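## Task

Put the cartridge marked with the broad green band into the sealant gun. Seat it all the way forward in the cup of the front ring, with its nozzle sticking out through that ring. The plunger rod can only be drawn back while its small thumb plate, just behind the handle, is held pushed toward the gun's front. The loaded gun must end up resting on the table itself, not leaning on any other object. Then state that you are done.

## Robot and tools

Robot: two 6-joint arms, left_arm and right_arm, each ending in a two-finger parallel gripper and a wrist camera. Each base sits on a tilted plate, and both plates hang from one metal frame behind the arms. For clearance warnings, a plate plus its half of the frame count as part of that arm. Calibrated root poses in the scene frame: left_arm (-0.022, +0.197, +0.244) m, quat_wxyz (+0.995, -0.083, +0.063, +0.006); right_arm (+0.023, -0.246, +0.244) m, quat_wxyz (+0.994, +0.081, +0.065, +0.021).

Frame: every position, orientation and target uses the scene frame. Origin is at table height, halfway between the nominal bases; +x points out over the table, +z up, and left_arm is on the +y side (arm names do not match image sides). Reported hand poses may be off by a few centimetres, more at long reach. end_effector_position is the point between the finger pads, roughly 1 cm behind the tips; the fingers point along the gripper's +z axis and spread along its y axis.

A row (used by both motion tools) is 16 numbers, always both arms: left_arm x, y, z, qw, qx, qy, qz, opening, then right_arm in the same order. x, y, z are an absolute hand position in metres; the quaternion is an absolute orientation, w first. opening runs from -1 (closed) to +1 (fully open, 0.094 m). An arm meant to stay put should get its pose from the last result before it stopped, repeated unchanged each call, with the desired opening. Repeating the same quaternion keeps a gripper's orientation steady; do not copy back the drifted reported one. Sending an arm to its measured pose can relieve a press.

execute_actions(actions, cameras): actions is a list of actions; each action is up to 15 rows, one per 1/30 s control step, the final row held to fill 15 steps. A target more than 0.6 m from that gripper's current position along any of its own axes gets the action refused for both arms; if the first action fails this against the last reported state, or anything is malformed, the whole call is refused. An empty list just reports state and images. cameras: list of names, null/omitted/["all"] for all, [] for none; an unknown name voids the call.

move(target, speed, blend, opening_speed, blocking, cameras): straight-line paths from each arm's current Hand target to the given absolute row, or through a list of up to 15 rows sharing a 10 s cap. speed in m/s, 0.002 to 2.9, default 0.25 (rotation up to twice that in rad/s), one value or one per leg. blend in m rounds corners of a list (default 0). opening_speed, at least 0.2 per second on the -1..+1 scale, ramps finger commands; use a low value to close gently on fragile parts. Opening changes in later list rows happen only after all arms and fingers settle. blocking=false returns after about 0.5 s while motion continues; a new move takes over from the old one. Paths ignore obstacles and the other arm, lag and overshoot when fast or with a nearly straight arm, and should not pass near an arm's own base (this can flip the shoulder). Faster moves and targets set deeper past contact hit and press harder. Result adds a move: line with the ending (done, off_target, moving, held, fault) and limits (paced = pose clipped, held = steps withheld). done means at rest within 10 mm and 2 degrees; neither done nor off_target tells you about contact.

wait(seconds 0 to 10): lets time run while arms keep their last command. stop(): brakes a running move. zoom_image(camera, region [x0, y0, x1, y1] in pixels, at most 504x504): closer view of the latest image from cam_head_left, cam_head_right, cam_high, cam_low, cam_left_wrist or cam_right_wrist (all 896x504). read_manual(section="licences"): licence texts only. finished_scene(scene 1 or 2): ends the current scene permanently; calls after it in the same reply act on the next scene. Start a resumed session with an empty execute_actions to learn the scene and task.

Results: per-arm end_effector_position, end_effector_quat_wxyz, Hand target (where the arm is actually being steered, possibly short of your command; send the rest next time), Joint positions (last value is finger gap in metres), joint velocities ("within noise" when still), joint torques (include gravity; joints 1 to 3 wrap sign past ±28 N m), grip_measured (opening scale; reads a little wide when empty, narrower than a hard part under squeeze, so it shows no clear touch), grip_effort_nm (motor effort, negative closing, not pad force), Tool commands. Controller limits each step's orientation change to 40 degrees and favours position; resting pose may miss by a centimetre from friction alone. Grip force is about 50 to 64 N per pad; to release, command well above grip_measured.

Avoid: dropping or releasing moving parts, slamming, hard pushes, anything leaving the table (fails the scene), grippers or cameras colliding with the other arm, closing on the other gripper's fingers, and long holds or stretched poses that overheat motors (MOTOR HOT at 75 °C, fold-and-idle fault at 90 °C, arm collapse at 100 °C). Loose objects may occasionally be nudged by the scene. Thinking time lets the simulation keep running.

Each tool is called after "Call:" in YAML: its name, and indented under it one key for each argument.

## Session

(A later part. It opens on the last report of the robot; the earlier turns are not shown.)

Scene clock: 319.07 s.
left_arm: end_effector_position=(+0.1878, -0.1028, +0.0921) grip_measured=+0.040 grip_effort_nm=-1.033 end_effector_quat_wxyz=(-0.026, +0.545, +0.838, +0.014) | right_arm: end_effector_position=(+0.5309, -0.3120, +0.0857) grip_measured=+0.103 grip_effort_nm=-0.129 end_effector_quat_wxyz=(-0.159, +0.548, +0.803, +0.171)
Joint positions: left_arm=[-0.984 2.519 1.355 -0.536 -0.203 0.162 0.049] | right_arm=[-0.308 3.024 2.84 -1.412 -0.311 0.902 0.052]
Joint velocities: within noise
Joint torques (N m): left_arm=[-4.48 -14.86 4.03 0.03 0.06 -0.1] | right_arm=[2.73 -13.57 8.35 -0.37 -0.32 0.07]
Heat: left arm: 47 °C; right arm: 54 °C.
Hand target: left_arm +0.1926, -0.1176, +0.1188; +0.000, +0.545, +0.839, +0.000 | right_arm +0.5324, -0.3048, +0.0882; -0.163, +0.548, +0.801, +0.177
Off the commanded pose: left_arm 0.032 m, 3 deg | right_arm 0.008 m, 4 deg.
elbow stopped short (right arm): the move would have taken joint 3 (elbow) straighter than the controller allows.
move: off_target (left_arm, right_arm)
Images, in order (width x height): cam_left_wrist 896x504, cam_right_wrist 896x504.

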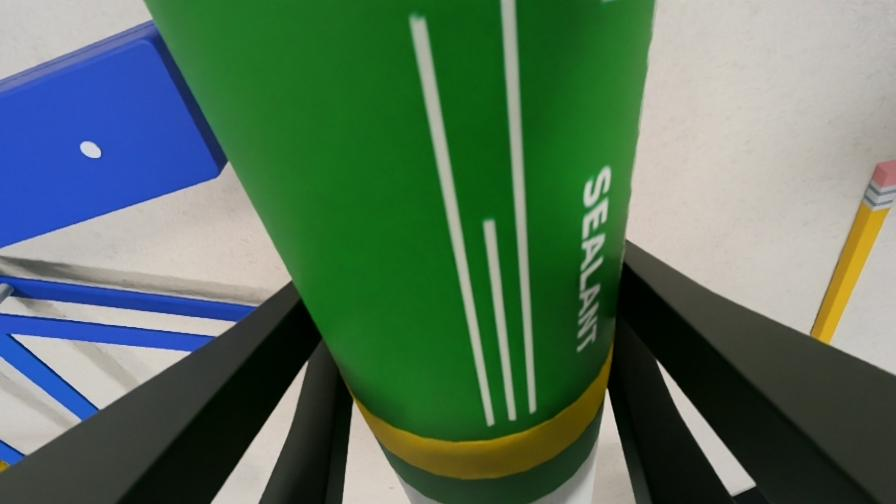

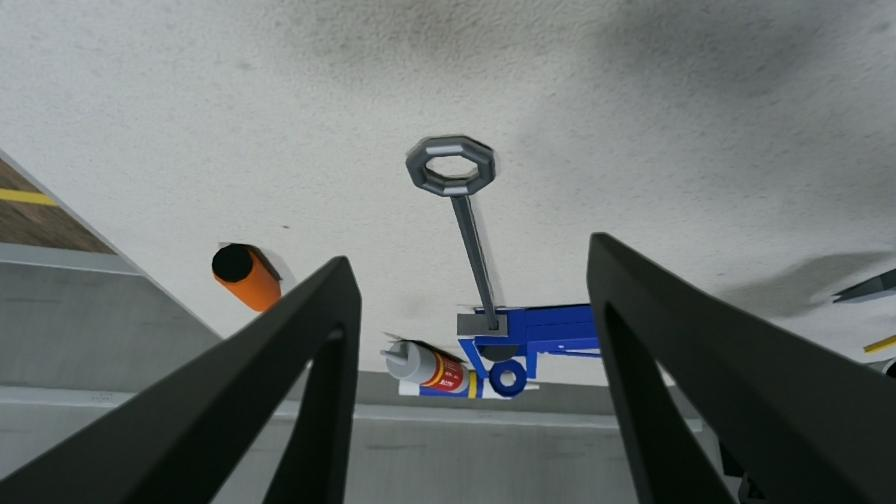

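Call:
move:
  target: [0.193,-0.118,0.12,0,0.5446,0.8387,0,-0.12,0.521,-0.252,0.014,-0.193,0.54,0.802,0.168,0.1]
  speed: 0.12
  cameras: ["cam_right_wrist","cam_head_left"]

Scene clock: 324.97 s.
left_arm: end_effector_position=(+0.1877, -0.1027, +0.0921) grip_measured=+0.040 grip_effort_nm=-1.028 end_effector_quat_wxyz=(-0.027, +0.545, +0.838, +0.014) | right_arm: end_effector_position=(+0.5212, -0.2625, +0.0196) grip_measured=+0.103 grip_effort_nm=-0.129 end_effector_quat_wxyz=(-0.179, +0.544, +0.803, +0.166)
Joint positions: left_arm=[-0.984 2.519 1.355 -0.536 -0.203 0.161 0.049] | right_arm=[-0.239 3.132 2.766 -1.252 -0.317 0.964 0.052]
Joint velocities: within noise
Joint torques (N m): left_arm=[-4.45 -14.82 4.25 0.05 0.06 -0.12] | right_arm=[3.32 -13.23 5.34 -0.06 -0.32 0.07]
Heat: left arm: 50 °C; right arm: 54 °C.
Hand target: left_arm +0.1926, -0.1176, +0.1188; +0.000, +0.545, +0.839, +0.000 | right_arm +0.5203, -0.2519, +0.0144; -0.184, +0.542, +0.802, +0.171
Off the commanded pose: left_arm 0.032 m, 3 deg | right_arm 0.012 m, 2 deg.
joint sent to its limit (right arm) — joint 2 (shoulder), upper limit. The joint targets still meet the commanded pose.
move: off_target (left_arm, right_arm)
Images, in order (width x height): cam_head_left 896x504, cam_right_wrist 896x504.

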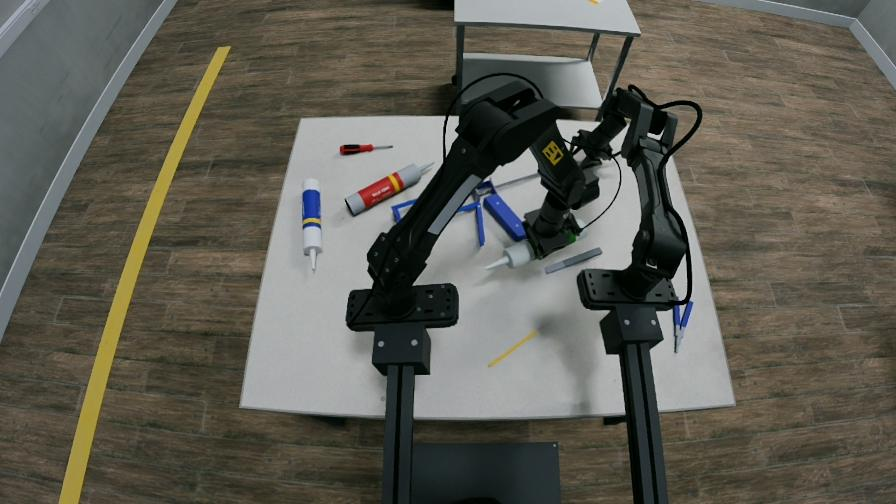

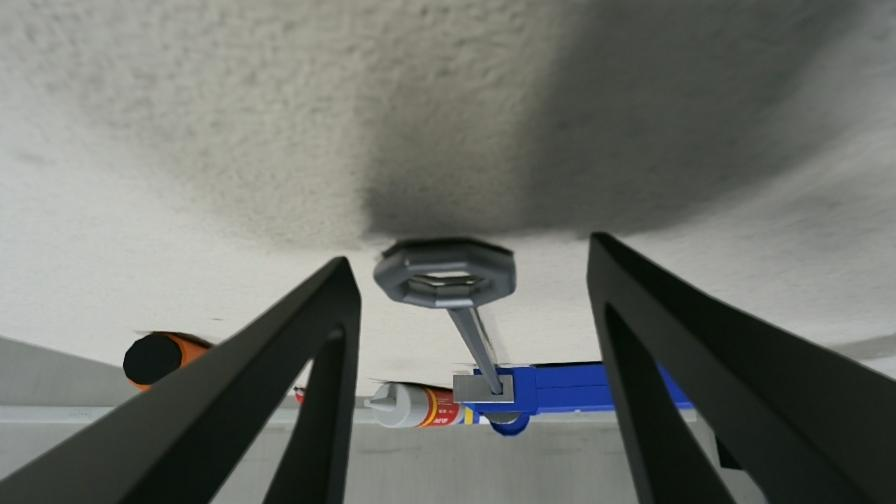

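Call:
move:
  target: [0.193,-0.118,0.12,0,0.5446,0.8387,0,-0.12,0.519,-0.232,0.009,-0.193,0.54,0.802,0.168,0.1]
  speed: 0.08
  cameras: ["cam_right_wrist"]

Scene clock: 329.37 s.
left_arm: end_effector_position=(+0.1877, -0.1027, +0.0921) grip_measured=+0.040 grip_effort_nm=-1.023 end_effector_quat_wxyz=(-0.027, +0.545, +0.838, +0.014) | right_arm: end_effector_position=(+0.5181, -0.2419, +0.0156) grip_measured=+0.103 grip_effort_nm=-0.125 end_effector_quat_wxyz=(-0.189, +0.543, +0.802, +0.163)
Joint positions: left_arm=[-0.984 2.519 1.355 -0.536 -0.203 0.161 0.049] | right_arm=[-0.204 3.132 2.734 -1.231 -0.322 0.996 0.052]
Joint velocities: within noise
Joint torques (N m): left_arm=[-4.38 -14.86 4.12 0.02 0.09 -0.07] | right_arm=[3.36 -13.16 5.09 0.05 -0.31 0.11]
Heat: left arm: 51 °C; right arm: 54 °C.
Hand target: left_arm +0.1926, -0.1176, +0.1188; +0.000, +0.545, +0.839, +0.000 | right_arm +0.5184, -0.2320, +0.0094; -0.190, +0.541, +0.802, +0.169
Off the commanded pose: left_arm 0.032 m, 3 deg | right_arm 0.012 m, 1 deg.
joint sent to its limit (right arm) — joint 2 (shoulder), upper limit. The joint targets still meet the commanded pose.
move: off_target (left_arm, right_arm)
Images, in order (width x height): cam_right_wrist 896x504.

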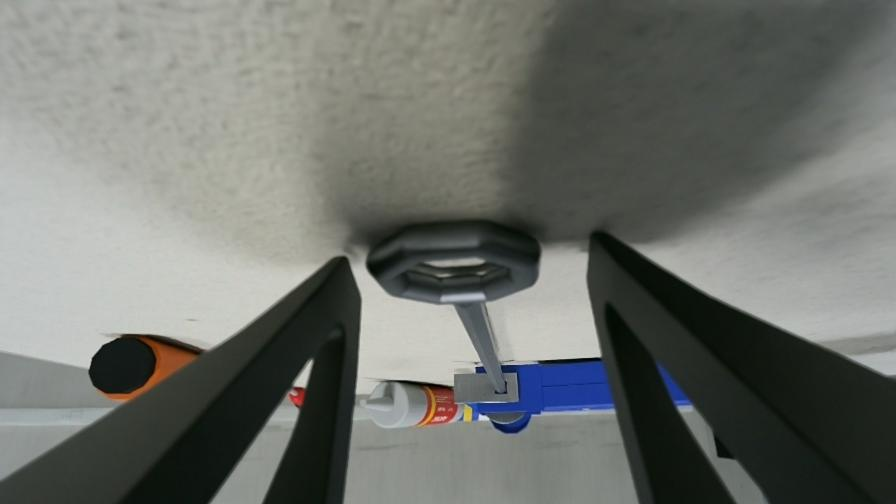

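Call:
move:
  target:
    - [0.20,-0.09,0.18,0,0.5446,0.8387,0,-0.12,0.519,-0.236,0.012,-0.193,0.54,0.802,0.168,-0.45]
    - [0.355,0.115,0.18,0,0.5446,0.8387,0,-0.12,0.519,-0.236,0.012,-0.193,0.54,0.802,0.168,-0.45]
  speed: [0.12,0.15]
  opening_speed: 0.8

Scene clock: 338.27 s.
left_arm: end_effector_position=(+0.3382, +0.1215, +0.1567) grip_measured=+0.040 grip_effort_nm=-1.033 end_effector_quat_wxyz=(-0.031, +0.541, +0.840, +0.001) | right_arm: end_effector_position=(+0.5189, -0.2419, +0.0155) grip_measured=-0.267 grip_effort_nm=-1.004 end_effector_quat_wxyz=(-0.188, +0.543, +0.802, +0.164)
Joint positions: left_arm=[-0.286 2.149 1.283 -0.689 -0.214 0.865 0.049] | right_arm=[-0.204 3.132 2.734 -1.227 -0.323 0.997 0.034]
Joint velocities: within noise
Joint torques (N m): left_arm=[-2.76 -12.23 8.01 -0.03 0.14 0.18] | right_arm=[2.77 -13.12 6.26 -0.14 -0.3 0.02]
Heat: left arm: 53 °C; right arm: 54 °C.
Hand target: left_arm +0.3544, +0.1153, +0.1797; +0.000, +0.545, +0.839, +0.000 | right_arm +0.5187, -0.2359, +0.0121; -0.191, +0.541, +0.802, +0.169
Off the commanded pose: left_arm 0.029 m, 4 deg | right_arm 0.007 m, 1 deg.
joint sent to its limit (right arm) — joint 2 (shoulder), upper limit. The joint targets still meet the commanded pose.
move: off_target (left_arm)

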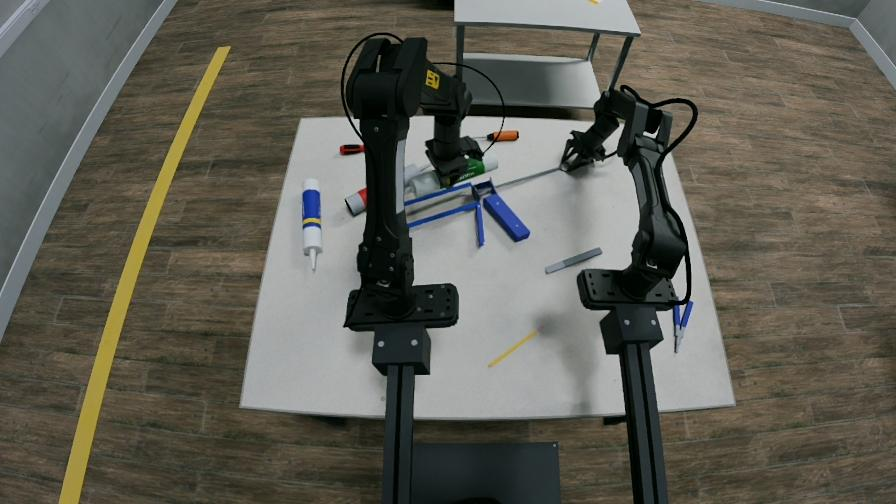

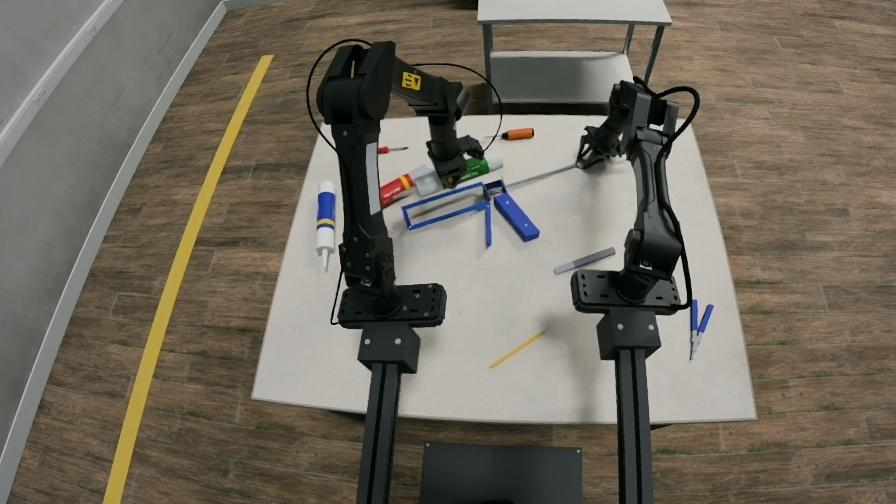

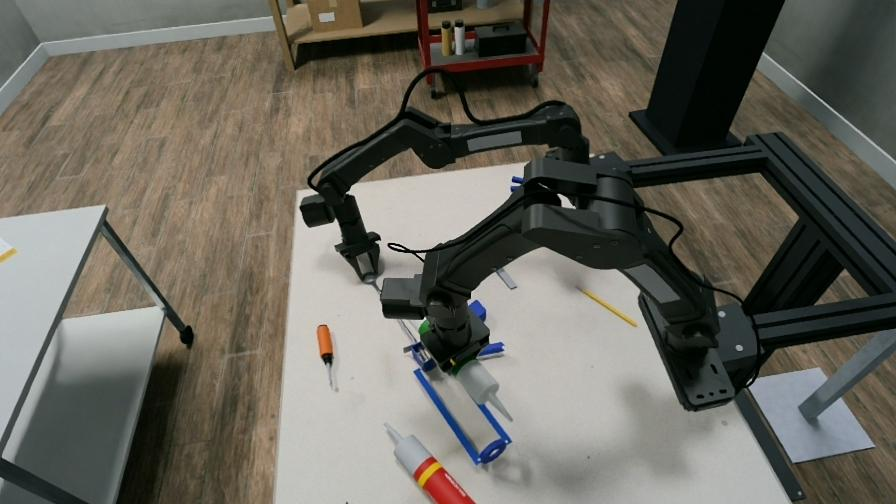

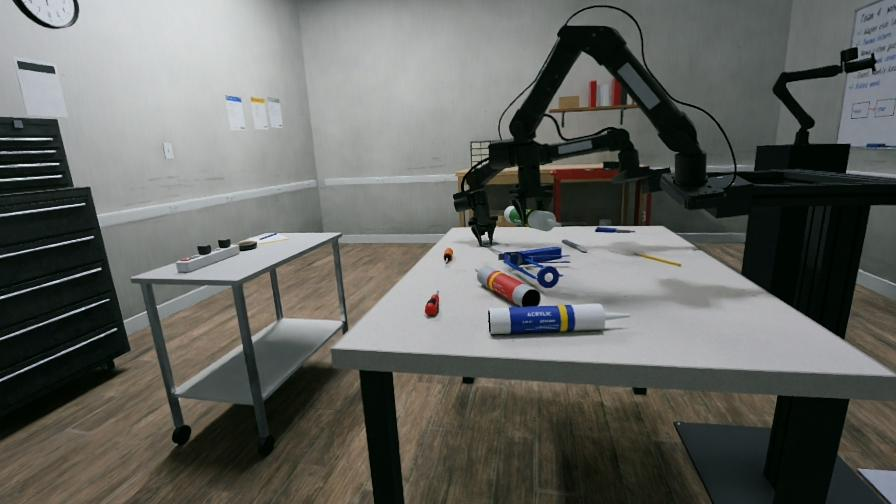

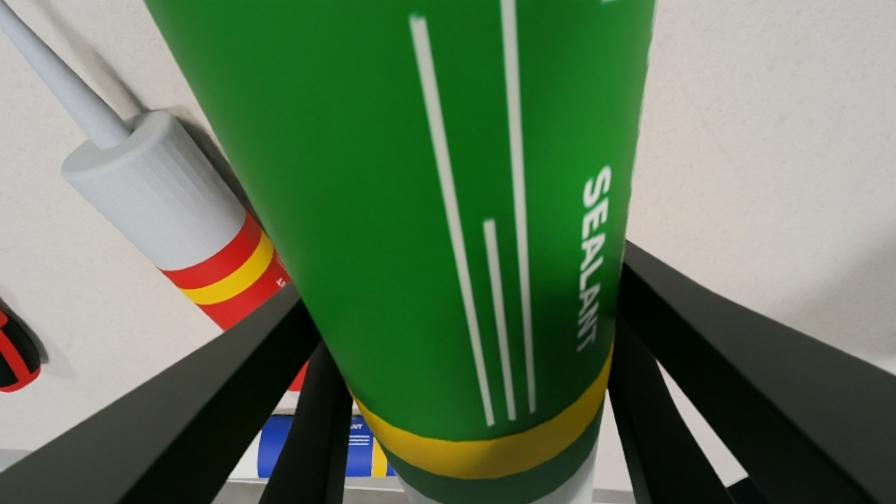

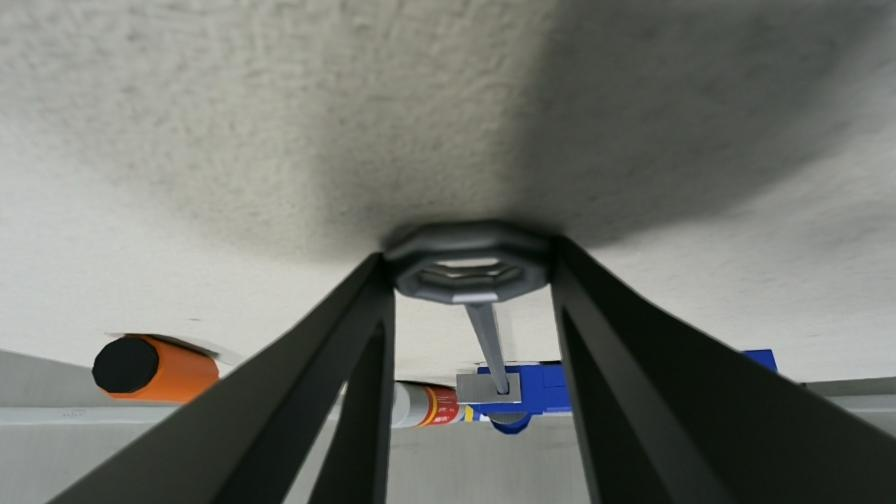

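Call:
move:
  target: [0.380,0.086,0.125,0.0876,0.5416,0.8341,-0.0569,-0.12,0.519,-0.236,0.014,-0.193,0.54,0.802,0.168,-0.45]
  speed: 0.12

Scene clock: 348.47 s.
left_arm: end_effector_position=(+0.3751, +0.0927, +0.1272) grip_measured=+0.040 grip_effort_nm=-1.033 end_effector_quat_wxyz=(+0.069, +0.539, +0.838, -0.047) | right_arm: end_effector_position=(+0.5189, -0.2419, +0.0155) grip_measured=-0.267 grip_effort_nm=-1.004 end_effector_quat_wxyz=(-0.188, +0.543, +0.802, +0.164)
Joint positions: left_arm=[-0.247 2.233 1.283 -0.438 -0.055 0.927 0.049] | right_arm=[-0.204 3.132 2.734 -1.227 -0.323 0.997 0.034]
Joint velocities: within noise
Joint torques (N m): left_arm=[-2.04 -8.29 4.57 0.72 0.32 0.2] | right_arm=[2.85 -13.18 6.91 -0.23 -0.32 0.03]
Heat: left arm: 52 °C; right arm: 53 °C.
Hand target: left_arm +0.3799, +0.0861, +0.1254; +0.087, +0.542, +0.834, -0.057 | right_arm +0.5188, -0.2360, +0.0140; -0.191, +0.540, +0.802, +0.168
Off the commanded pose: left_arm 0.009 m, 2 deg | right_arm 0.006 m, 1 deg.
joint sent to its limit (right arm) — joint 2 (shoulder), upper limit. The joint targets still meet the commanded pose.
move: done

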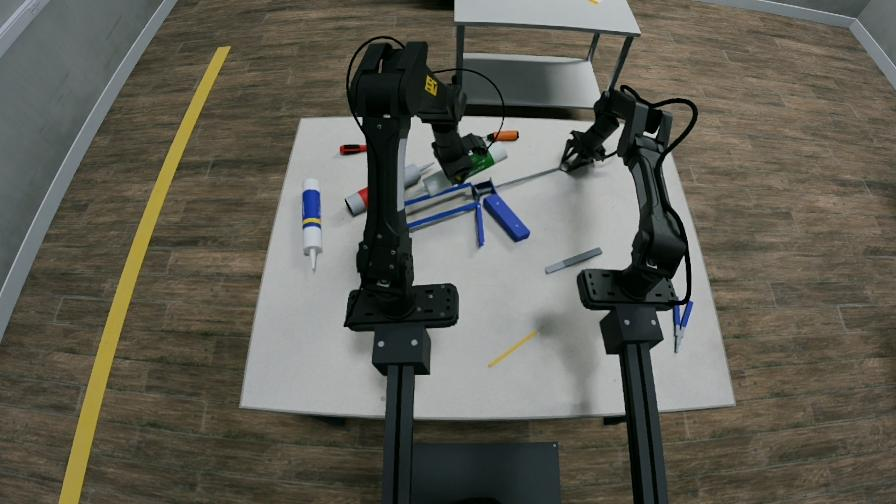

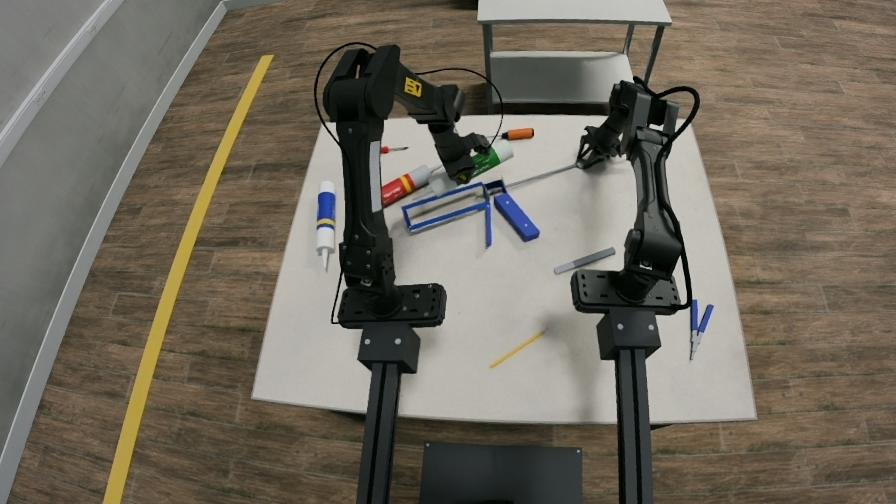

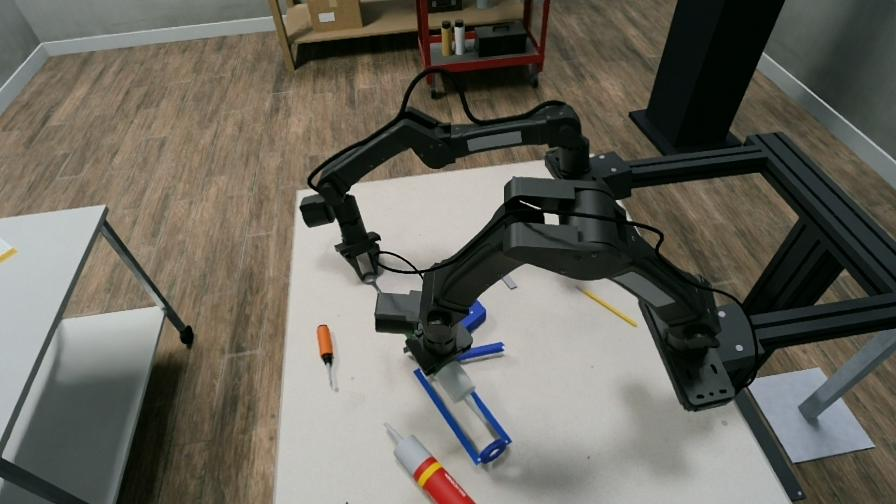

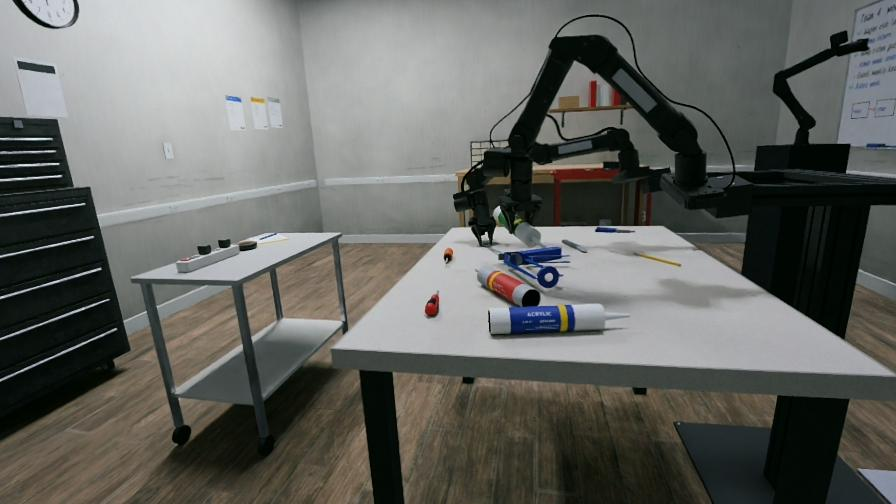

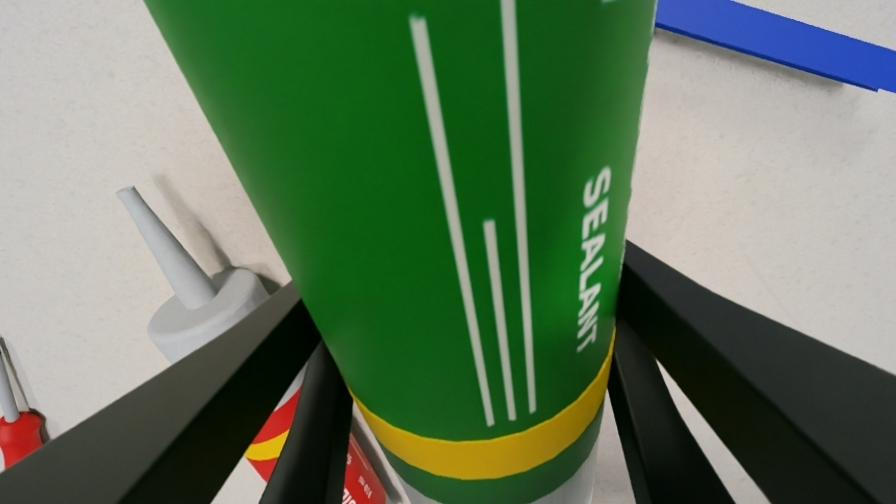

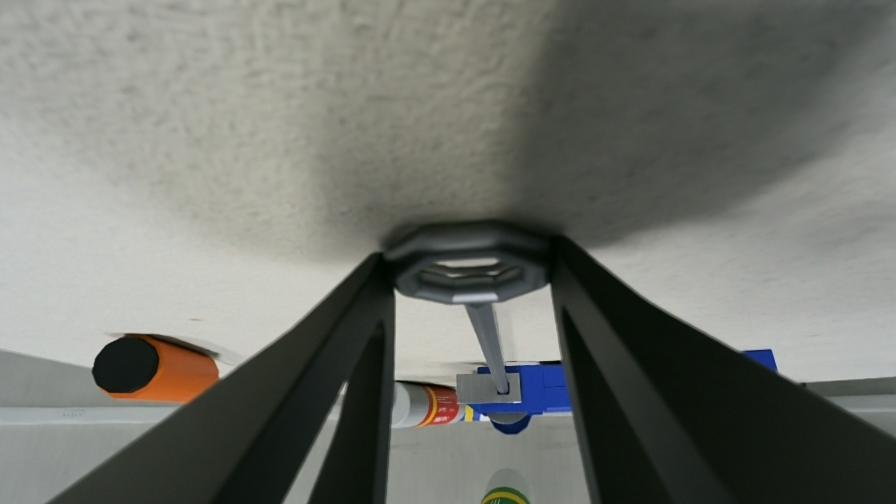

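Call:
move:
  target: [0.373,0.092,0.080,0.0876,0.5416,0.8341,-0.0569,-0.12,0.519,-0.236,0.014,-0.193,0.54,0.802,0.168,-0.45]
  speed: 0.1
  cameras: ["cam_head_right","cam_high","cam_left_wrist","cam_right_wrist","cam_low"]

Call:
zoom_image:
  camera: "cam_head_right"
  region: [380, 130, 560, 250]

Call:
zoom_image:
  camera: "cam_high"
  region: [380, 300, 560, 480]

Scene clock: 352.60 s.
left_arm: end_effector_position=(+0.3657, +0.0992, +0.0805) grip_measured=+0.040 grip_effort_nm=-1.033 end_effector_quat_wxyz=(+0.066, +0.539, +0.838, -0.048) | right_arm: end_effector_position=(+0.5189, -0.2419, +0.0155) grip_measured=-0.267 grip_effort_nm=-1.009 end_effector_quat_wxyz=(-0.188, +0.543, +0.802, +0.164)
Joint positions: left_arm=[-0.213 2.341 1.242 -0.294 -0.049 0.96 0.049] | right_arm=[-0.204 3.132 2.734 -1.227 -0.323 0.997 0.034]
Joint velocities: within noise
Joint torques (N m): left_arm=[-2.18 -8.59 4.29 0.73 0.36 0.14] | right_arm=[2.8 -13.08 6.89 -0.23 -0.32 0.03]
Heat: left arm: 50 °C; right arm: 53 °C.
Hand target: left_arm +0.3727, +0.0922, +0.0803; +0.087, +0.542, +0.834, -0.057 | right_arm +0.5188, -0.2360, +0.0140; -0.191, +0.540, +0.802, +0.168
Off the commanded pose: left_arm 0.010 m, 3 deg | right_arm 0.006 m, 1 deg.
joint sent to its limit (right arm) — joint 2 (shoulder), upper limit. The joint targets still meet the commanded pose.
move: off_target (left_arm)
Images, in order (width x height): cam_head_right 896x504, cam_high 896x504, cam_low 896x504, cam_left_wrist 896x504, cam_right_wrist 896x504.

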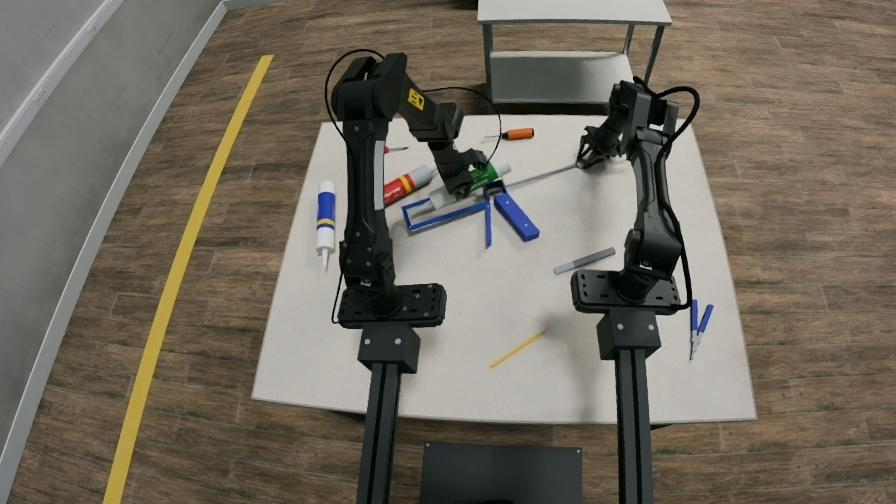

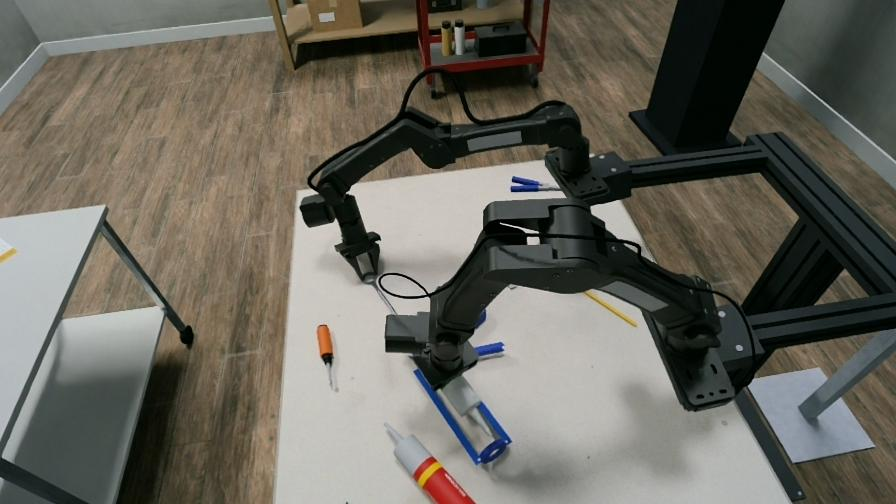

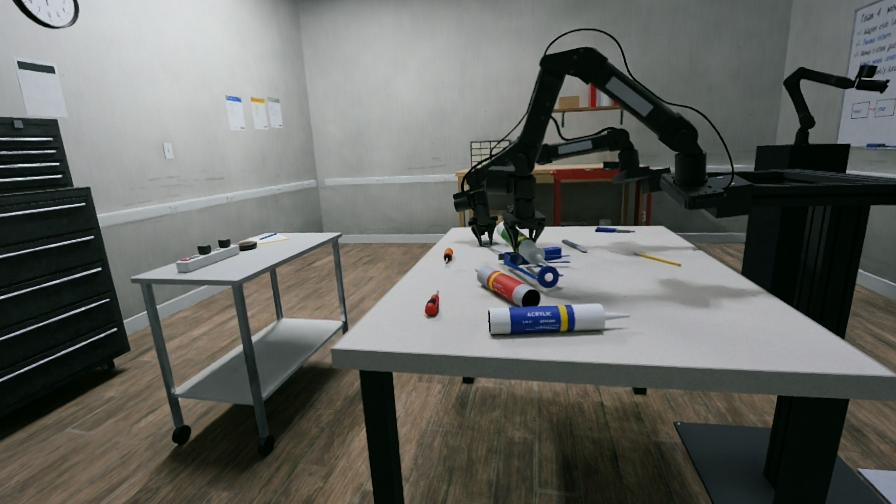

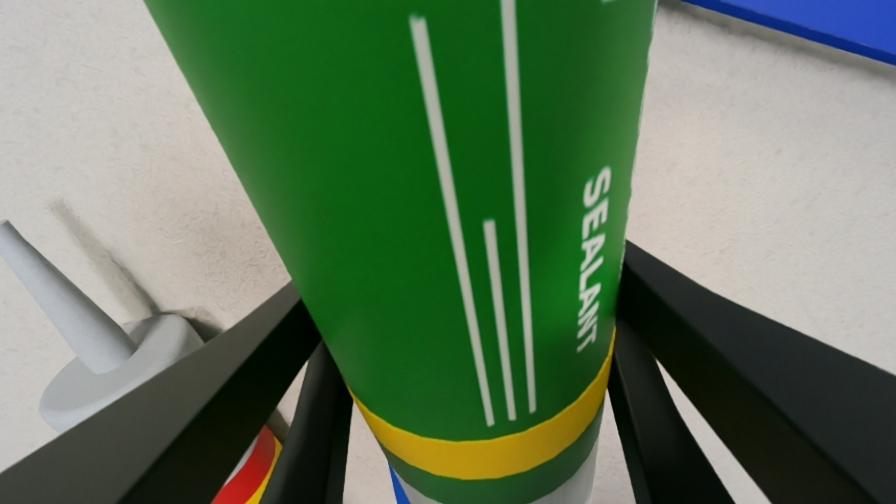

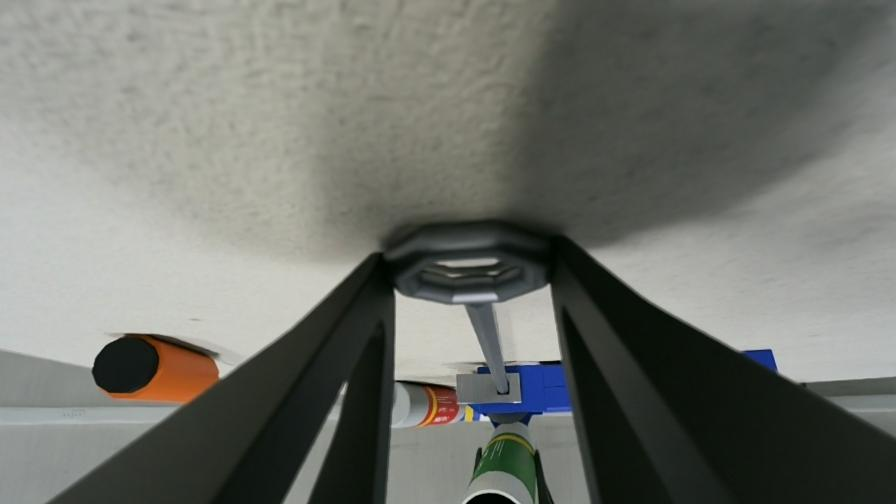

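Scaled by 2.800 from the camera's 896x504 image, which has a finer 1280x720 frame.

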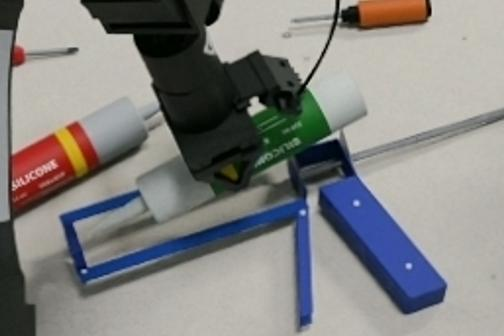

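Scaled by 2.800 from the camera's 896x504 image, which has a finer 1280x720 frame.

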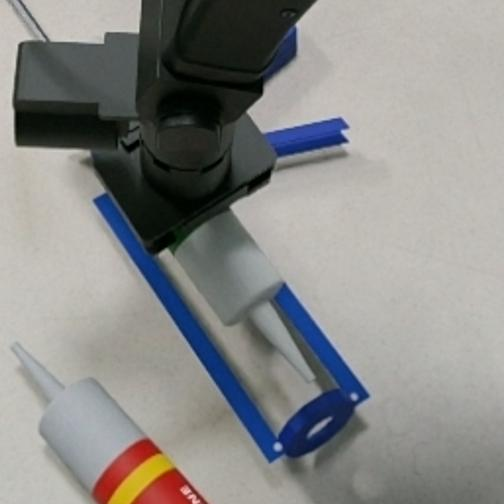

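Call:
move:
  target: [0.373,0.092,0.057,0.102,0.5401,0.8318,-0.0662,-0.12,0.519,-0.236,0.014,-0.193,0.54,0.802,0.168,-0.45]
  speed: 0.08
  cameras: ["cam_head_right","cam_high","cam_left_wrist","cam_right_wrist","cam_low"]

Call:
zoom_image:
  camera: "cam_head_right"
  region: [390, 150, 530, 250]

Call:
zoom_image:
  camera: "cam_high"
  region: [400, 360, 540, 480]

Call:
zoom_image:
  camera: "cam_right_wrist"
  region: [400, 360, 600, 504]

Call:
zoom_image:
  camera: "cam_low"
  region: [470, 200, 610, 310]

Scene clock: 360.77 s.
left_arm: end_effector_position=(+0.3681, +0.0991, +0.0589) grip_measured=+0.040 grip_effort_nm=-1.043 end_effector_quat_wxyz=(+0.082, +0.538, +0.837, -0.056) | right_arm: end_effector_position=(+0.5189, -0.2419, +0.0155) grip_measured=-0.267 grip_effort_nm=-1.009 end_effector_quat_wxyz=(-0.188, +0.543, +0.802, +0.164)
Joint positions: left_arm=[-0.189 2.402 1.238 -0.204 -0.017 0.983 0.049] | right_arm=[-0.204 3.132 2.734 -1.227 -0.323 0.997 0.034]
Joint velocities: within noise
Joint torques (N m): left_arm=[-2.25 -8.53 3.78 0.76 0.37 0.13] | right_arm=[2.82 -13.12 6.91 -0.24 -0.3 0.02]
Heat: left arm: 48 °C; right arm: 53 °C.
Hand target: left_arm +0.3729, +0.0921, +0.0574; +0.102, +0.541, +0.832, -0.066 | right_arm +0.5188, -0.2360, +0.0140; -0.191, +0.540, +0.802, +0.168
Off the commanded pose: left_arm 0.009 m, 3 deg | right_arm 0.006 m, 1 deg.
joint sent to its limit (right arm) — joint 2 (shoulder), upper limit. The joint targets still meet the commanded pose.
move: off_target (left_arm)
Images, in order (width x height): cam_head_right 896x504, cam_high 896x504, cam_low 896x504, cam_left_wrist 896x504, cam_right_wrist 896x504.

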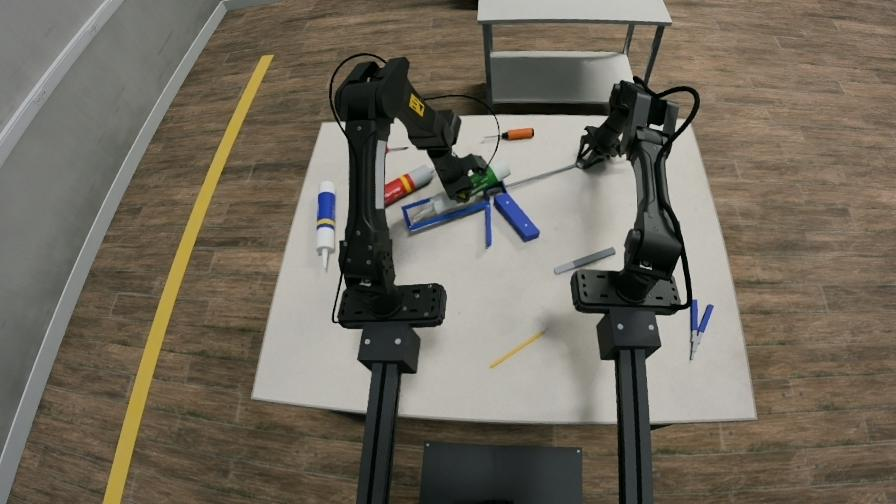

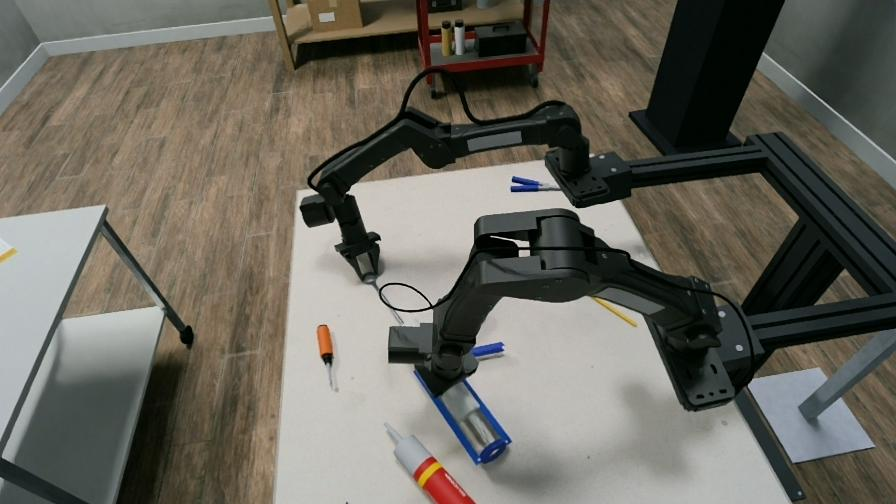

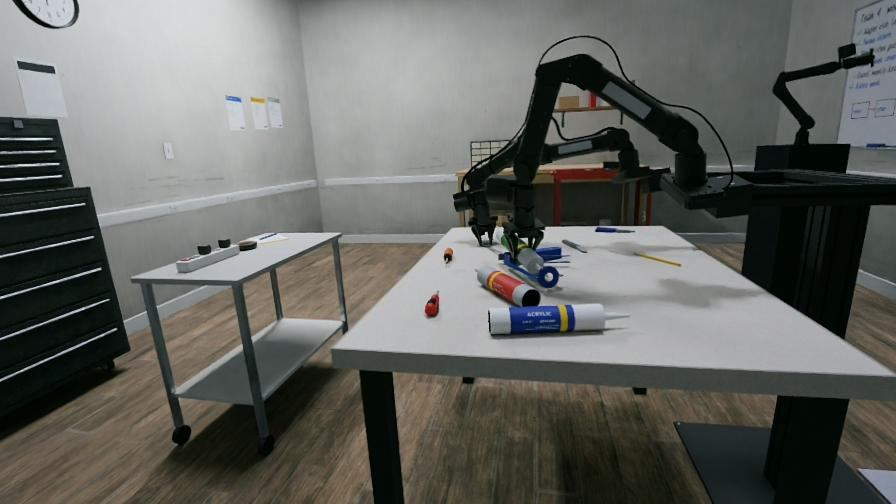

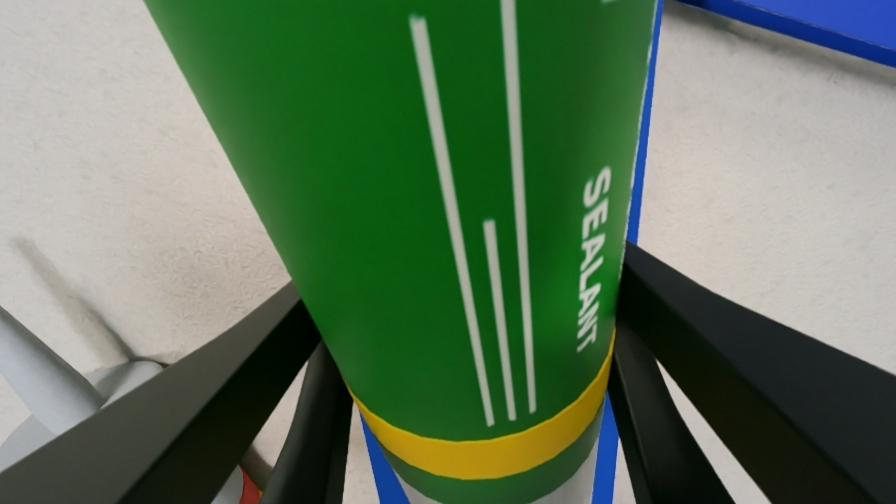

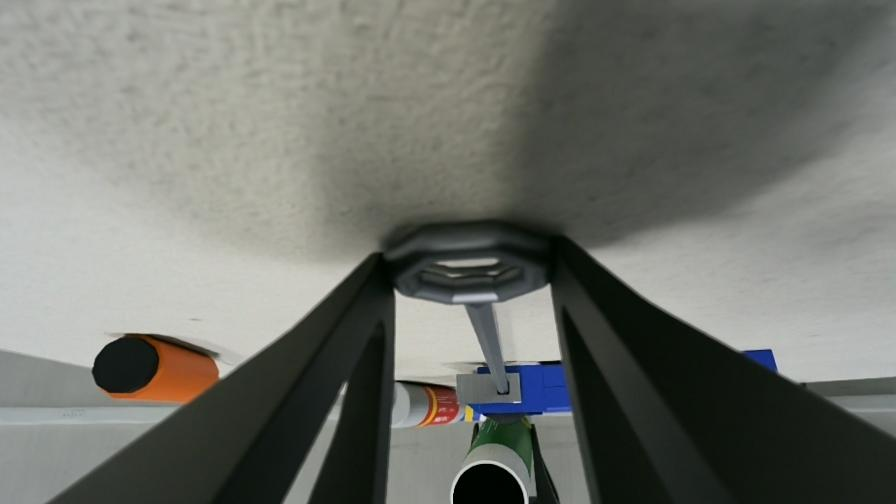

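Scaled by 3.600 from the camera's 896x504 image, which has a finer 1280x720 frame.

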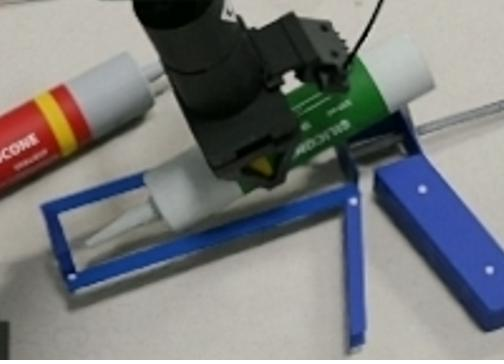

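Scaled by 3.600 from the camera's 896x504 image, which has a finer 1280x720 frame.

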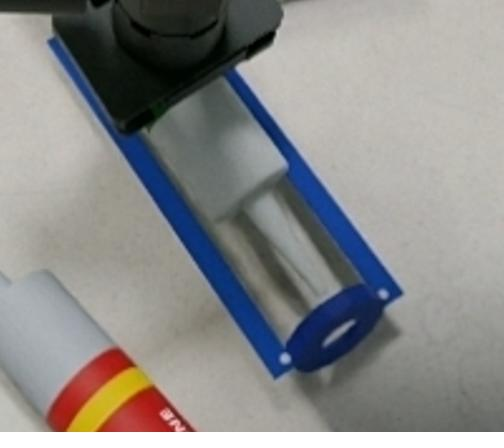

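Scaled by 2.520 from the camera's 896x504 image, which has a finer 1280x720 frame.

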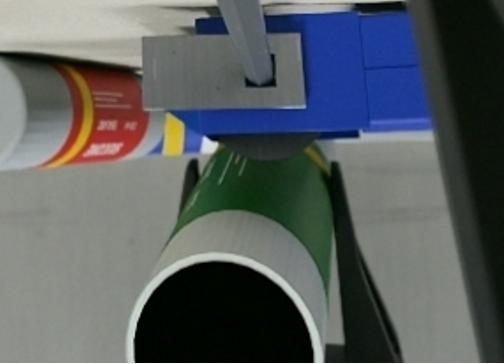

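Scaled by 3.600 from the camera's 896x504 image, which has a finer 1280x720 frame.

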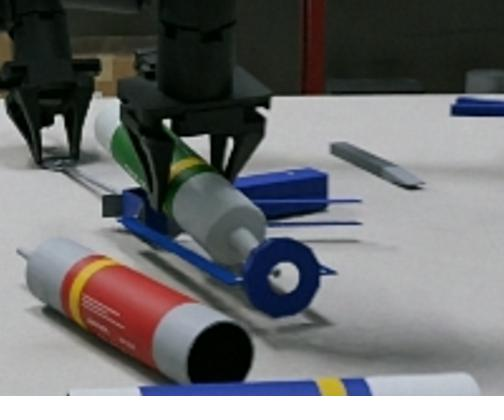

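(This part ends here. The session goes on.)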